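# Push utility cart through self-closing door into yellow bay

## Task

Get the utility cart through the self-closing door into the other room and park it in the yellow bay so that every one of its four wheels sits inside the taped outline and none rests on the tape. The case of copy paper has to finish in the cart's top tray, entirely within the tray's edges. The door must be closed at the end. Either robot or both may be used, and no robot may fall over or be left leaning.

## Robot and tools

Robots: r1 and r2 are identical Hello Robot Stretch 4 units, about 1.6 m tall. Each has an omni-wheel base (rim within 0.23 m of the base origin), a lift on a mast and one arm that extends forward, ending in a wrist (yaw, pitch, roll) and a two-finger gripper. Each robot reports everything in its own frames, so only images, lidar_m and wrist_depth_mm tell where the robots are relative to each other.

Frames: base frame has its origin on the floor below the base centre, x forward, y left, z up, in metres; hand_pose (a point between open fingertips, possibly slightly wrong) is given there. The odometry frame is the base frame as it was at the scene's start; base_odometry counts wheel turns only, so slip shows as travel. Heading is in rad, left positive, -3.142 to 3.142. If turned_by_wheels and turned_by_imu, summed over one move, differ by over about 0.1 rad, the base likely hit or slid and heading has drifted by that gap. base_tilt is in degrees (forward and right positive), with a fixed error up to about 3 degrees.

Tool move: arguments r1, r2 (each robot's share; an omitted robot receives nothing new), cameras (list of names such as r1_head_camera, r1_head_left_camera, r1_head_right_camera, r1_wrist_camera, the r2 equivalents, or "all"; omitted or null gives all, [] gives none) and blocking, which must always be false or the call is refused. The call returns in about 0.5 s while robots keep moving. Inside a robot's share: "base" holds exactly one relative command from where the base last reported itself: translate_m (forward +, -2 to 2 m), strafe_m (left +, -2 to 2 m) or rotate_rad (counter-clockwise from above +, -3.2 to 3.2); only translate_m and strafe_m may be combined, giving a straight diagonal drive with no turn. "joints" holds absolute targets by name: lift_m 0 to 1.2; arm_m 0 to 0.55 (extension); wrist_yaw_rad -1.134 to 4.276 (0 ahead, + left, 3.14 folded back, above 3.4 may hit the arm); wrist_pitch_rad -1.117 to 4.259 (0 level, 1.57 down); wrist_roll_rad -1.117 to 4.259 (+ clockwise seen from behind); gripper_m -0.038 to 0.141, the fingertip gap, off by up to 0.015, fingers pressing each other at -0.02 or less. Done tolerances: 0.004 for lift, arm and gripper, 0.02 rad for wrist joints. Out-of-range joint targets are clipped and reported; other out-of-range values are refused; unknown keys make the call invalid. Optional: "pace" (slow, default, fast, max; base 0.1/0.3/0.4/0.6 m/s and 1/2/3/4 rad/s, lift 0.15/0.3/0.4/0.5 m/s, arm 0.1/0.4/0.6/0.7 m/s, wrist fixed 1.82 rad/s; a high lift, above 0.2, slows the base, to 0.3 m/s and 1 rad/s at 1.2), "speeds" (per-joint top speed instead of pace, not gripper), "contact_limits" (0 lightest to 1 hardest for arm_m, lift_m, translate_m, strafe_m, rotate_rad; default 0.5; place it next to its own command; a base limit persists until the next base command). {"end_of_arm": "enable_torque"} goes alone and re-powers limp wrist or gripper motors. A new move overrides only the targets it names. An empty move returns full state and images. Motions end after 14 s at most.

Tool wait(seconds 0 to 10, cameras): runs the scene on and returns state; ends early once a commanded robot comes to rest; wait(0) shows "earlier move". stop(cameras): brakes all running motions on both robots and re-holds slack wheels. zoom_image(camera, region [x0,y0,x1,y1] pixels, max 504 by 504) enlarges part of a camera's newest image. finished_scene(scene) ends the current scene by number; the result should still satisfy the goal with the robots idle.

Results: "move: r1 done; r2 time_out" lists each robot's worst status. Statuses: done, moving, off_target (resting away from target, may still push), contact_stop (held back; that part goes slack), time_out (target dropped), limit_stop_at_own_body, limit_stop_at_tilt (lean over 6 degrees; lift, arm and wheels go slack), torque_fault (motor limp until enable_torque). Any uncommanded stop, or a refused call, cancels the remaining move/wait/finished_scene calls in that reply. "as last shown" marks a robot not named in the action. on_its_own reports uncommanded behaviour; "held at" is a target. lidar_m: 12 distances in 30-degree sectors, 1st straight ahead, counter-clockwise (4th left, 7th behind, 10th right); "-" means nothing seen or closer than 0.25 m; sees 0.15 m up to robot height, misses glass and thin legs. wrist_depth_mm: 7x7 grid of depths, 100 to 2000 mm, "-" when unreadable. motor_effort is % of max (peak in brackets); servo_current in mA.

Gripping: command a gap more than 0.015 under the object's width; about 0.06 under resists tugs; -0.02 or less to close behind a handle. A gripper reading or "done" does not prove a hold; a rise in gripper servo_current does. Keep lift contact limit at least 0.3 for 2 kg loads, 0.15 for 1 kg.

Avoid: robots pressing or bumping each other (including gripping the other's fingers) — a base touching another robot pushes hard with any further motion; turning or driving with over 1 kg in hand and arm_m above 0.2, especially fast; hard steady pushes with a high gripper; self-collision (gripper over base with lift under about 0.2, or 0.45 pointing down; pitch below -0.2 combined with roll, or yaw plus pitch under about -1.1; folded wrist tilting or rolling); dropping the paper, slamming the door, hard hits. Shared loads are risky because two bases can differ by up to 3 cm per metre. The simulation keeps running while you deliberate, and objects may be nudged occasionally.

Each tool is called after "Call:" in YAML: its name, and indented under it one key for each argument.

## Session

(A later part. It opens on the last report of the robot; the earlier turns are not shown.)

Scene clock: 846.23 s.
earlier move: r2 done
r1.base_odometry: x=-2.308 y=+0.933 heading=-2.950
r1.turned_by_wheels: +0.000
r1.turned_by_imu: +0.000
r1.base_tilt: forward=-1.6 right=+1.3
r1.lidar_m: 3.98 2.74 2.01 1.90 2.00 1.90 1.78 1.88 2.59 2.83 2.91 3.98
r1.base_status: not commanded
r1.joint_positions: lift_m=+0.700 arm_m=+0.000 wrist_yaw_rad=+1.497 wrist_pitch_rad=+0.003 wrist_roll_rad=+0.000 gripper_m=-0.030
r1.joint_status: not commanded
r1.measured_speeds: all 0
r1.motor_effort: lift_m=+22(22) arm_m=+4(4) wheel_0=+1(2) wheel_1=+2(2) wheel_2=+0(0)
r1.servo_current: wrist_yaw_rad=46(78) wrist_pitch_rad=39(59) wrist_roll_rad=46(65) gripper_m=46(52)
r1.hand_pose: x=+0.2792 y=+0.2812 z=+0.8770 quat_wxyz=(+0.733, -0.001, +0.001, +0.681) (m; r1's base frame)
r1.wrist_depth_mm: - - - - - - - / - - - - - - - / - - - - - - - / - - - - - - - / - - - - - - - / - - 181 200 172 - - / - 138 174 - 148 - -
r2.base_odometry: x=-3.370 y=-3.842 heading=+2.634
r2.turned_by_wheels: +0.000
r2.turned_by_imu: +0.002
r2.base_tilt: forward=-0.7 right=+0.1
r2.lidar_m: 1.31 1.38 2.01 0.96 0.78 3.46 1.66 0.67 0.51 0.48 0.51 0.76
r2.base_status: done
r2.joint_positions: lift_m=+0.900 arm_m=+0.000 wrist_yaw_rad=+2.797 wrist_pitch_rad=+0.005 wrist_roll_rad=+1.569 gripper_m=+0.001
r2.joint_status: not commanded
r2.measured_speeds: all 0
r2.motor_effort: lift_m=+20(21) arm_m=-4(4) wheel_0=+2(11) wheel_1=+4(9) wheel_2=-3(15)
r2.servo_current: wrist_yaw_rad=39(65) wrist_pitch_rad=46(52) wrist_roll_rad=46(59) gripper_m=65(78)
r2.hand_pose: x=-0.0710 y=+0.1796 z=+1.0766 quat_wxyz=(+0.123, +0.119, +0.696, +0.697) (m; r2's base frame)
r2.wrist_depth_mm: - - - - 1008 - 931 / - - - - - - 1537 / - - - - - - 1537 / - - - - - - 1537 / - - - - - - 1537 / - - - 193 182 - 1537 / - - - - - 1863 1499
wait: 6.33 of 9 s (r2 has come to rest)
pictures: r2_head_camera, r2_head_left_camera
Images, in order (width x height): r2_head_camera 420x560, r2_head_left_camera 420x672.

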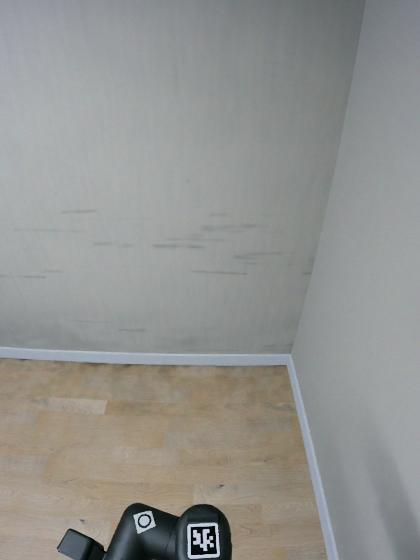

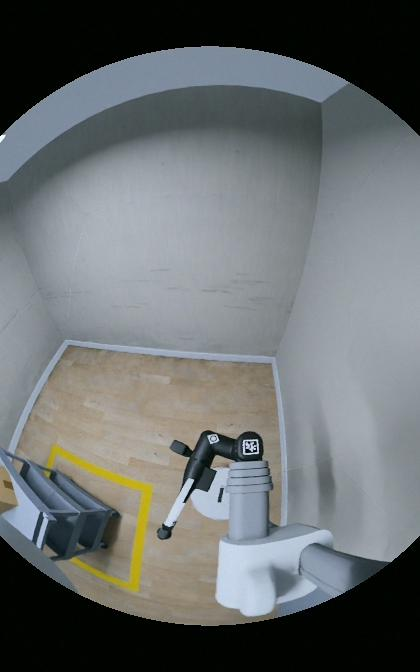

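Call:
move:
  r2: {"base":{"rotate_rad":1.4}}
  blocking: false
  cameras: []

Call:
wait:
  seconds: 6
  cameras: ["r2_head_left_camera","r2_head_camera"]

Call:
zoom_image:
  camera: "r2_head_camera"
  region: [0, 150, 420, 560]

Scene clock: 877.20 s.
move: r2 moving
r1: as last shown
r1.lidar_m: 3.95 2.78 2.01 1.92 1.96 1.87 1.78 1.87 2.57 2.78 2.87 3.96
r1.servo_current: wrist_yaw_rad=59(65) wrist_pitch_rad=39(52) wrist_roll_rad=52(59) gripper_m=33(46)
r1.wrist_depth_mm: - - - - - - - / - - - - - - - / - - - - - - - / - - - - - - - / - - - - - - - / - - 181 200 172 - - / - 137 174 - 149 - -
r2.base_odometry: x=-3.370 y=-3.842 heading=+2.873
r2.turned_by_wheels: +0.239
r2.turned_by_imu: +0.232
r2.base_tilt: forward=-0.7 right=+0.0
r2.lidar_m: 1.33 1.55 2.29 0.79 0.84 3.45 1.12 0.58 0.47 0.48 0.60 1.07
r2.base_status: rotate_rad moving
r2.joint_positions: lift_m=+0.900 arm_m=+0.000 wrist_yaw_rad=+2.797 wrist_pitch_rad=+0.005 wrist_roll_rad=+1.569 gripper_m=+0.001
r2.joint_status: not commanded
r2.measured_speeds: translate_m=+0.001 strafe_m=+0.000 rotate_rad=+0.925 lift_m=+0.000 arm_m=+0.000 wrist_yaw_rad=+0.000 wrist_pitch_rad=+0.000 wrist_roll_rad=+0.000
r2.motor_effort: lift_m=+21(21) arm_m=-4(4) wheel_0=-8(13) wheel_1=-9(10) wheel_2=-10(10)
r2.servo_current: wrist_yaw_rad=46(65) wrist_pitch_rad=39(52) wrist_roll_rad=46(52) gripper_m=65(72)
r2.hand_pose: x=-0.0710 y=+0.1796 z=+1.0766 quat_wxyz=(+0.123, +0.119, +0.696, +0.697) (m; r2's base frame)
r2.wrist_depth_mm: - - - - - - 1464 / - - - - - - 1464 / - - - - - - 1499 / - - - - - - 1537 / - - - - - - 1499 / - - - 193 182 - 1537 / - 126 - - - - 1499
pictures: none
No camera images: "cameras" was empty.

Scene clock: 878.70 s.
earlier move: r2 done
r1.base_odometry: x=-2.308 y=+0.933 heading=-2.950
r1.turned_by_wheels: +0.000
r1.turned_by_imu: +0.000
r1.base_tilt: forward=-1.6 right=+1.3
r1.lidar_m: 3.98 2.77 1.99 1.90 2.00 1.88 1.78 1.85 2.56 2.82 2.93 3.94
r1.base_status: not commanded
r1.joint_positions: lift_m=+0.700 arm_m=+0.000 wrist_yaw_rad=+1.497 wrist_pitch_rad=+0.003 wrist_roll_rad=+0.000 gripper_m=-0.030
r1.joint_status: not commanded
r1.measured_speeds: all 0
r1.motor_effort: lift_m=+22(22) arm_m=+4(4) wheel_0=+2(2) wheel_1=+2(2) wheel_2=+0(0)
r1.servo_current: wrist_yaw_rad=59(65) wrist_pitch_rad=52(52) wrist_roll_rad=46(59) gripper_m=46(52)
r1.hand_pose: x=+0.2792 y=+0.2812 z=+0.8770 quat_wxyz=(+0.733, -0.001, +0.001, +0.681) (m; r1's base frame)
r1.wrist_depth_mm: - - - - - - - / - - - - - - - / - - - - - - - / - - - - - - - / - - - - - - - / - - 181 200 172 - - / - 137 174 - 148 - -
r2.base_odometry: x=-3.370 y=-3.842 heading=-2.250
r2.turned_by_wheels: +1.160
r2.turned_by_imu: +1.130
r2.base_tilt: forward=-0.7 right=+0.1
r2.lidar_m: 2.29 0.79 0.94 3.44 0.97 0.53 0.47 0.49 0.63 1.29 1.33 1.69
r2.base_status: done
r2.joint_positions: lift_m=+0.900 arm_m=+0.000 wrist_yaw_rad=+2.797 wrist_pitch_rad=+0.005 wrist_roll_rad=+1.569 gripper_m=+0.001
r2.joint_status: not commanded
r2.measured_speeds: all 0
r2.motor_effort: lift_m=+20(21) arm_m=-4(4) wheel_0=-4(13) wheel_1=-4(10) wheel_2=-6(13)
r2.servo_current: wrist_yaw_rad=46(65) wrist_pitch_rad=46(52) wrist_roll_rad=52(59) gripper_m=65(72)
r2.hand_pose: x=-0.0710 y=+0.1796 z=+1.0766 quat_wxyz=(+0.123, +0.119, +0.696, +0.697) (m; r2's base frame)
r2.wrist_depth_mm: - - - - - - - / - - - - - - - / - - - - - - - / - - - - - - - / - - - - - - - / - - 183 191 175 - - / - 116 - - - - -
wait: 1.50 of 6 s (r2 has come to rest)
pictures: r2_head_camera, r2_head_left_camera
Images, in order (width x height): r2_head_camera 420x560, r2_head_left_camera 420x672.

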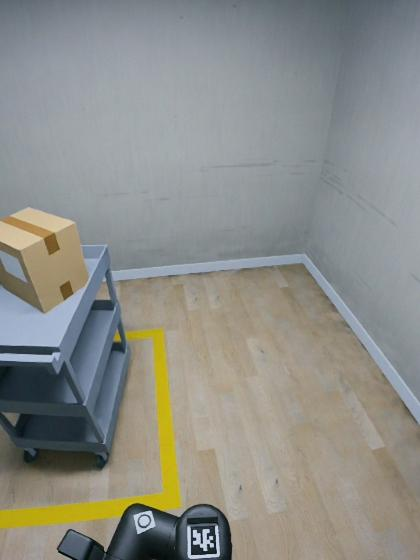

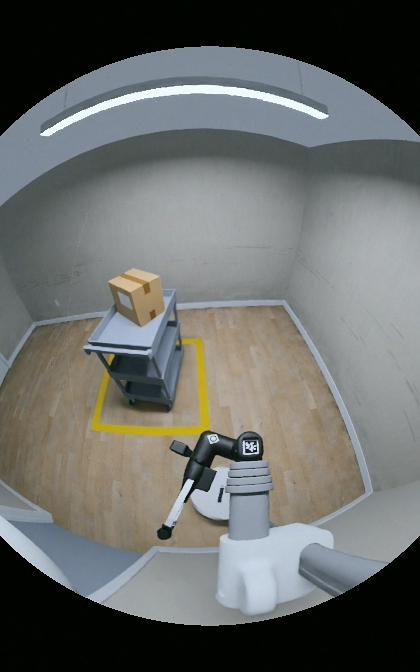

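Scaled by 1.200 from the camera's 420x560 image, which has a finer 1200x1600 frame.

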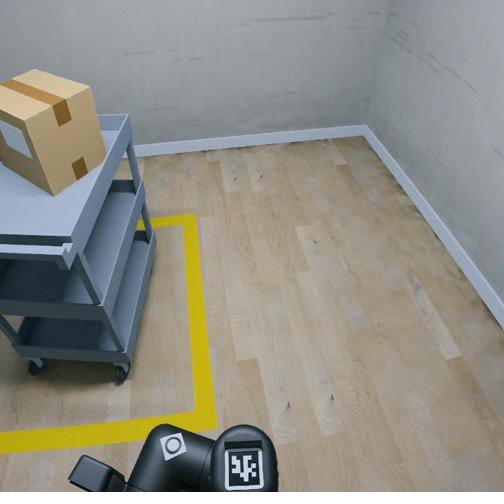

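Call:
move:
  r2: {"base":{"rotate_rad":1.0}}
  blocking: false
  cameras: []

Call:
wait:
  seconds: 6
  cameras: ["r2_head_camera","r2_head_left_camera"]

Call:
zoom_image:
  camera: "r2_head_camera"
  region: [0, 0, 420, 500]

Scene clock: 886.87 s.
move: r2 moving
r1: as last shown
r1.base_tilt: forward=-1.6 right=+1.2
r1.lidar_m: 3.98 2.76 1.99 1.91 1.99 1.89 1.80 1.88 2.58 2.81 2.89 3.91
r1.servo_current: wrist_yaw_rad=39(65) wrist_pitch_rad=46(59) wrist_roll_rad=59(59) gripper_m=39(46)
r1.wrist_depth_mm: - - - - - - - / - - - - - - - / - - - - - - - / - - - - - - - / - - - - - - - / - - 181 200 172 - - / - 137 174 - 149 - -
r2.base_odometry: x=-3.370 y=-3.842 heading=-2.010
r2.turned_by_wheels: +0.240
r2.turned_by_imu: +0.234
r2.base_tilt: forward=-0.7 right=+0.1
r2.lidar_m: 0.88 0.78 3.47 1.63 0.65 0.50 0.48 0.53 0.82 1.30 1.41 2.14
r2.base_status: rotate_rad moving
r2.joint_positions: lift_m=+0.900 arm_m=+0.000 wrist_yaw_rad=+2.797 wrist_pitch_rad=+0.005 wrist_roll_rad=+1.569 gripper_m=+0.001
r2.joint_status: not commanded
r2.measured_speeds: translate_m=-0.001 strafe_m=-0.001 rotate_rad=+0.924 lift_m=+0.000 arm_m=+0.000 wrist_yaw_rad=+0.000 wrist_pitch_rad=+0.000 wrist_roll_rad=+0.000
r2.motor_effort: lift_m=+20(21) arm_m=-4(4) wheel_0=-6(12) wheel_1=-9(10) wheel_2=-10(11)
r2.servo_current: wrist_yaw_rad=46(52) wrist_pitch_rad=39(46) wrist_roll_rad=46(59) gripper_m=65(72)
r2.hand_pose: x=-0.0710 y=+0.1796 z=+1.0766 quat_wxyz=(+0.123, +0.119, +0.696, +0.697) (m; r2's base frame)
r2.wrist_depth_mm: - - - - - - - / - - - - - - - / - - - - - - - / - - - - - - - / - - - - - - - / - - 183 192 175 - - / - 116 - - - - -
pictures: none
No camera images: "cameras" was empty.

Scene clock: 888.10 s.
earlier move: r2 done
r1.base_odometry: x=-2.308 y=+0.933 heading=-2.950
r1.turned_by_wheels: +0.000
r1.turned_by_imu: +0.000
r1.base_tilt: forward=-1.6 right=+1.3
r1.lidar_m: 3.96 2.78 2.01 1.89 1.98 1.89 1.78 1.86 2.58 2.82 2.91 3.96
r1.base_status: not commanded
r1.joint_positions: lift_m=+0.700 arm_m=+0.000 wrist_yaw_rad=+1.497 wrist_pitch_rad=+0.003 wrist_roll_rad=+0.000 gripper_m=-0.030
r1.joint_status: not commanded
r1.measured_speeds: all 0
r1.motor_effort: lift_m=+22(22) arm_m=+4(4) wheel_0=+1(3) wheel_1=+2(3) wheel_2=+0(0)
r1.servo_current: wrist_yaw_rad=39(65) wrist_pitch_rad=46(59) wrist_roll_rad=33(65) gripper_m=52(52)
r1.hand_pose: x=+0.2792 y=+0.2812 z=+0.8770 quat_wxyz=(+0.733, -0.001, +0.001, +0.681) (m; r1's base frame)
r1.wrist_depth_mm: - - - - - - - / - - - - - - - / - - - - - - - / - - - - - - - / - - - - - - - / - - 181 200 172 - - / - 137 174 - 148 - -
r2.base_odometry: x=-3.370 y=-3.842 heading=-1.251
r2.turned_by_wheels: +0.759
r2.turned_by_imu: +0.739
r2.base_tilt: forward=-0.7 right=+0.1
r2.lidar_m: 0.91 3.36 1.04 0.55 0.49 0.48 0.60 1.16 1.33 1.63 2.31 0.78
r2.base_status: done
r2.joint_positions: lift_m=+0.900 arm_m=+0.000 wrist_yaw_rad=+2.797 wrist_pitch_rad=+0.005 wrist_roll_rad=+1.569 gripper_m=+0.001
r2.joint_status: not commanded
r2.measured_speeds: all 0
r2.motor_effort: lift_m=+20(21) arm_m=-4(4) wheel_0=-4(12) wheel_1=-3(10) wheel_2=-5(12)
r2.servo_current: wrist_yaw_rad=39(59) wrist_pitch_rad=39(46) wrist_roll_rad=59(59) gripper_m=59(72)
r2.hand_pose: x=-0.0710 y=+0.1796 z=+1.0766 quat_wxyz=(+0.123, +0.119, +0.696, +0.697) (m; r2's base frame)
r2.wrist_depth_mm: - - - - - - - / - - - - - - - / - - - - - - - / - - - - - - - / - - - - - - - / - - 183 192 175 - - / - 116 - - - - -
wait: 1.23 of 6 s (r2 has come to rest)
pictures: r2_head_camera, r2_head_left_camera
Images, in order (width x height): r2_head_camera 420x560, r2_head_left_camera 420x672.

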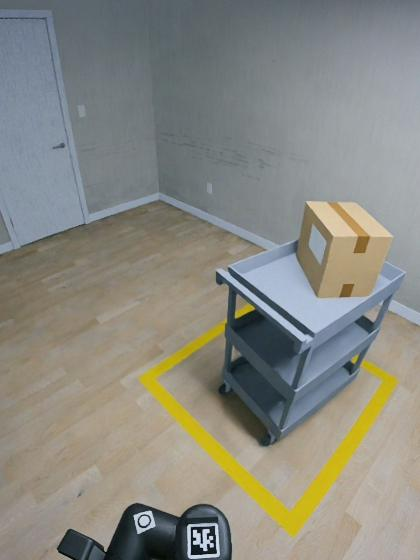

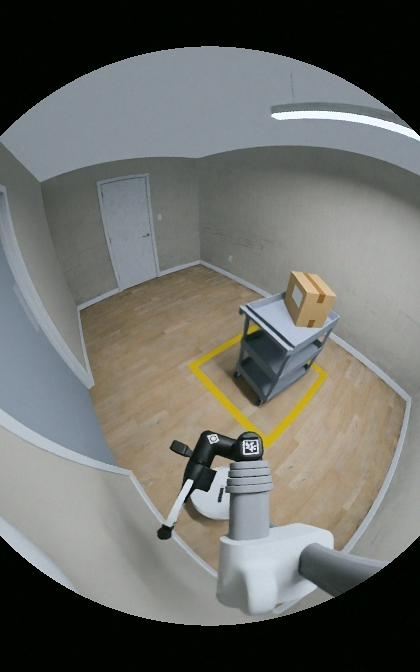

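Scaled by 1.008 from the camera's 420x560 image, which has a finer 1200x1600 frame.

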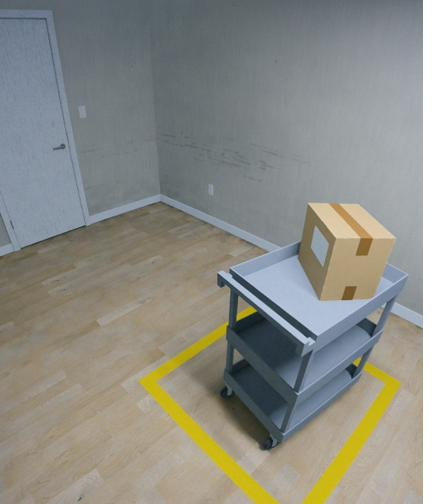

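Call:
zoom_image:
  camera: "r2_head_left_camera"
  region: [0, 150, 200, 560]

Call:
zoom_image:
  camera: "r2_head_camera"
  region: [180, 250, 420, 500]

Scaled by 1.229 from the camera's 420x672 image, which has a finer 600x960 frame.

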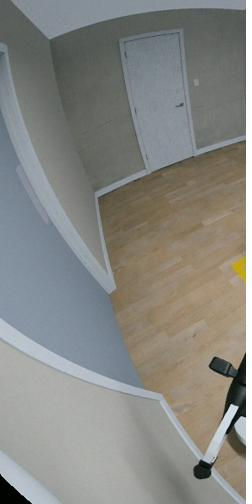

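Scaled by 2.016 from the camera's 420x560 image, which has a finer 1200x1600 frame.

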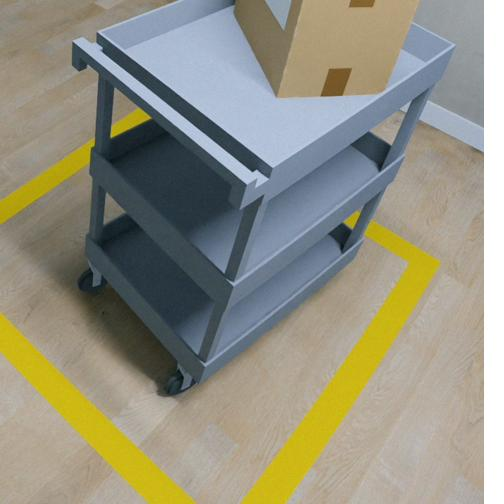

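Call:
finished_scene:
  scene: 1

The scene is finished: the task was done.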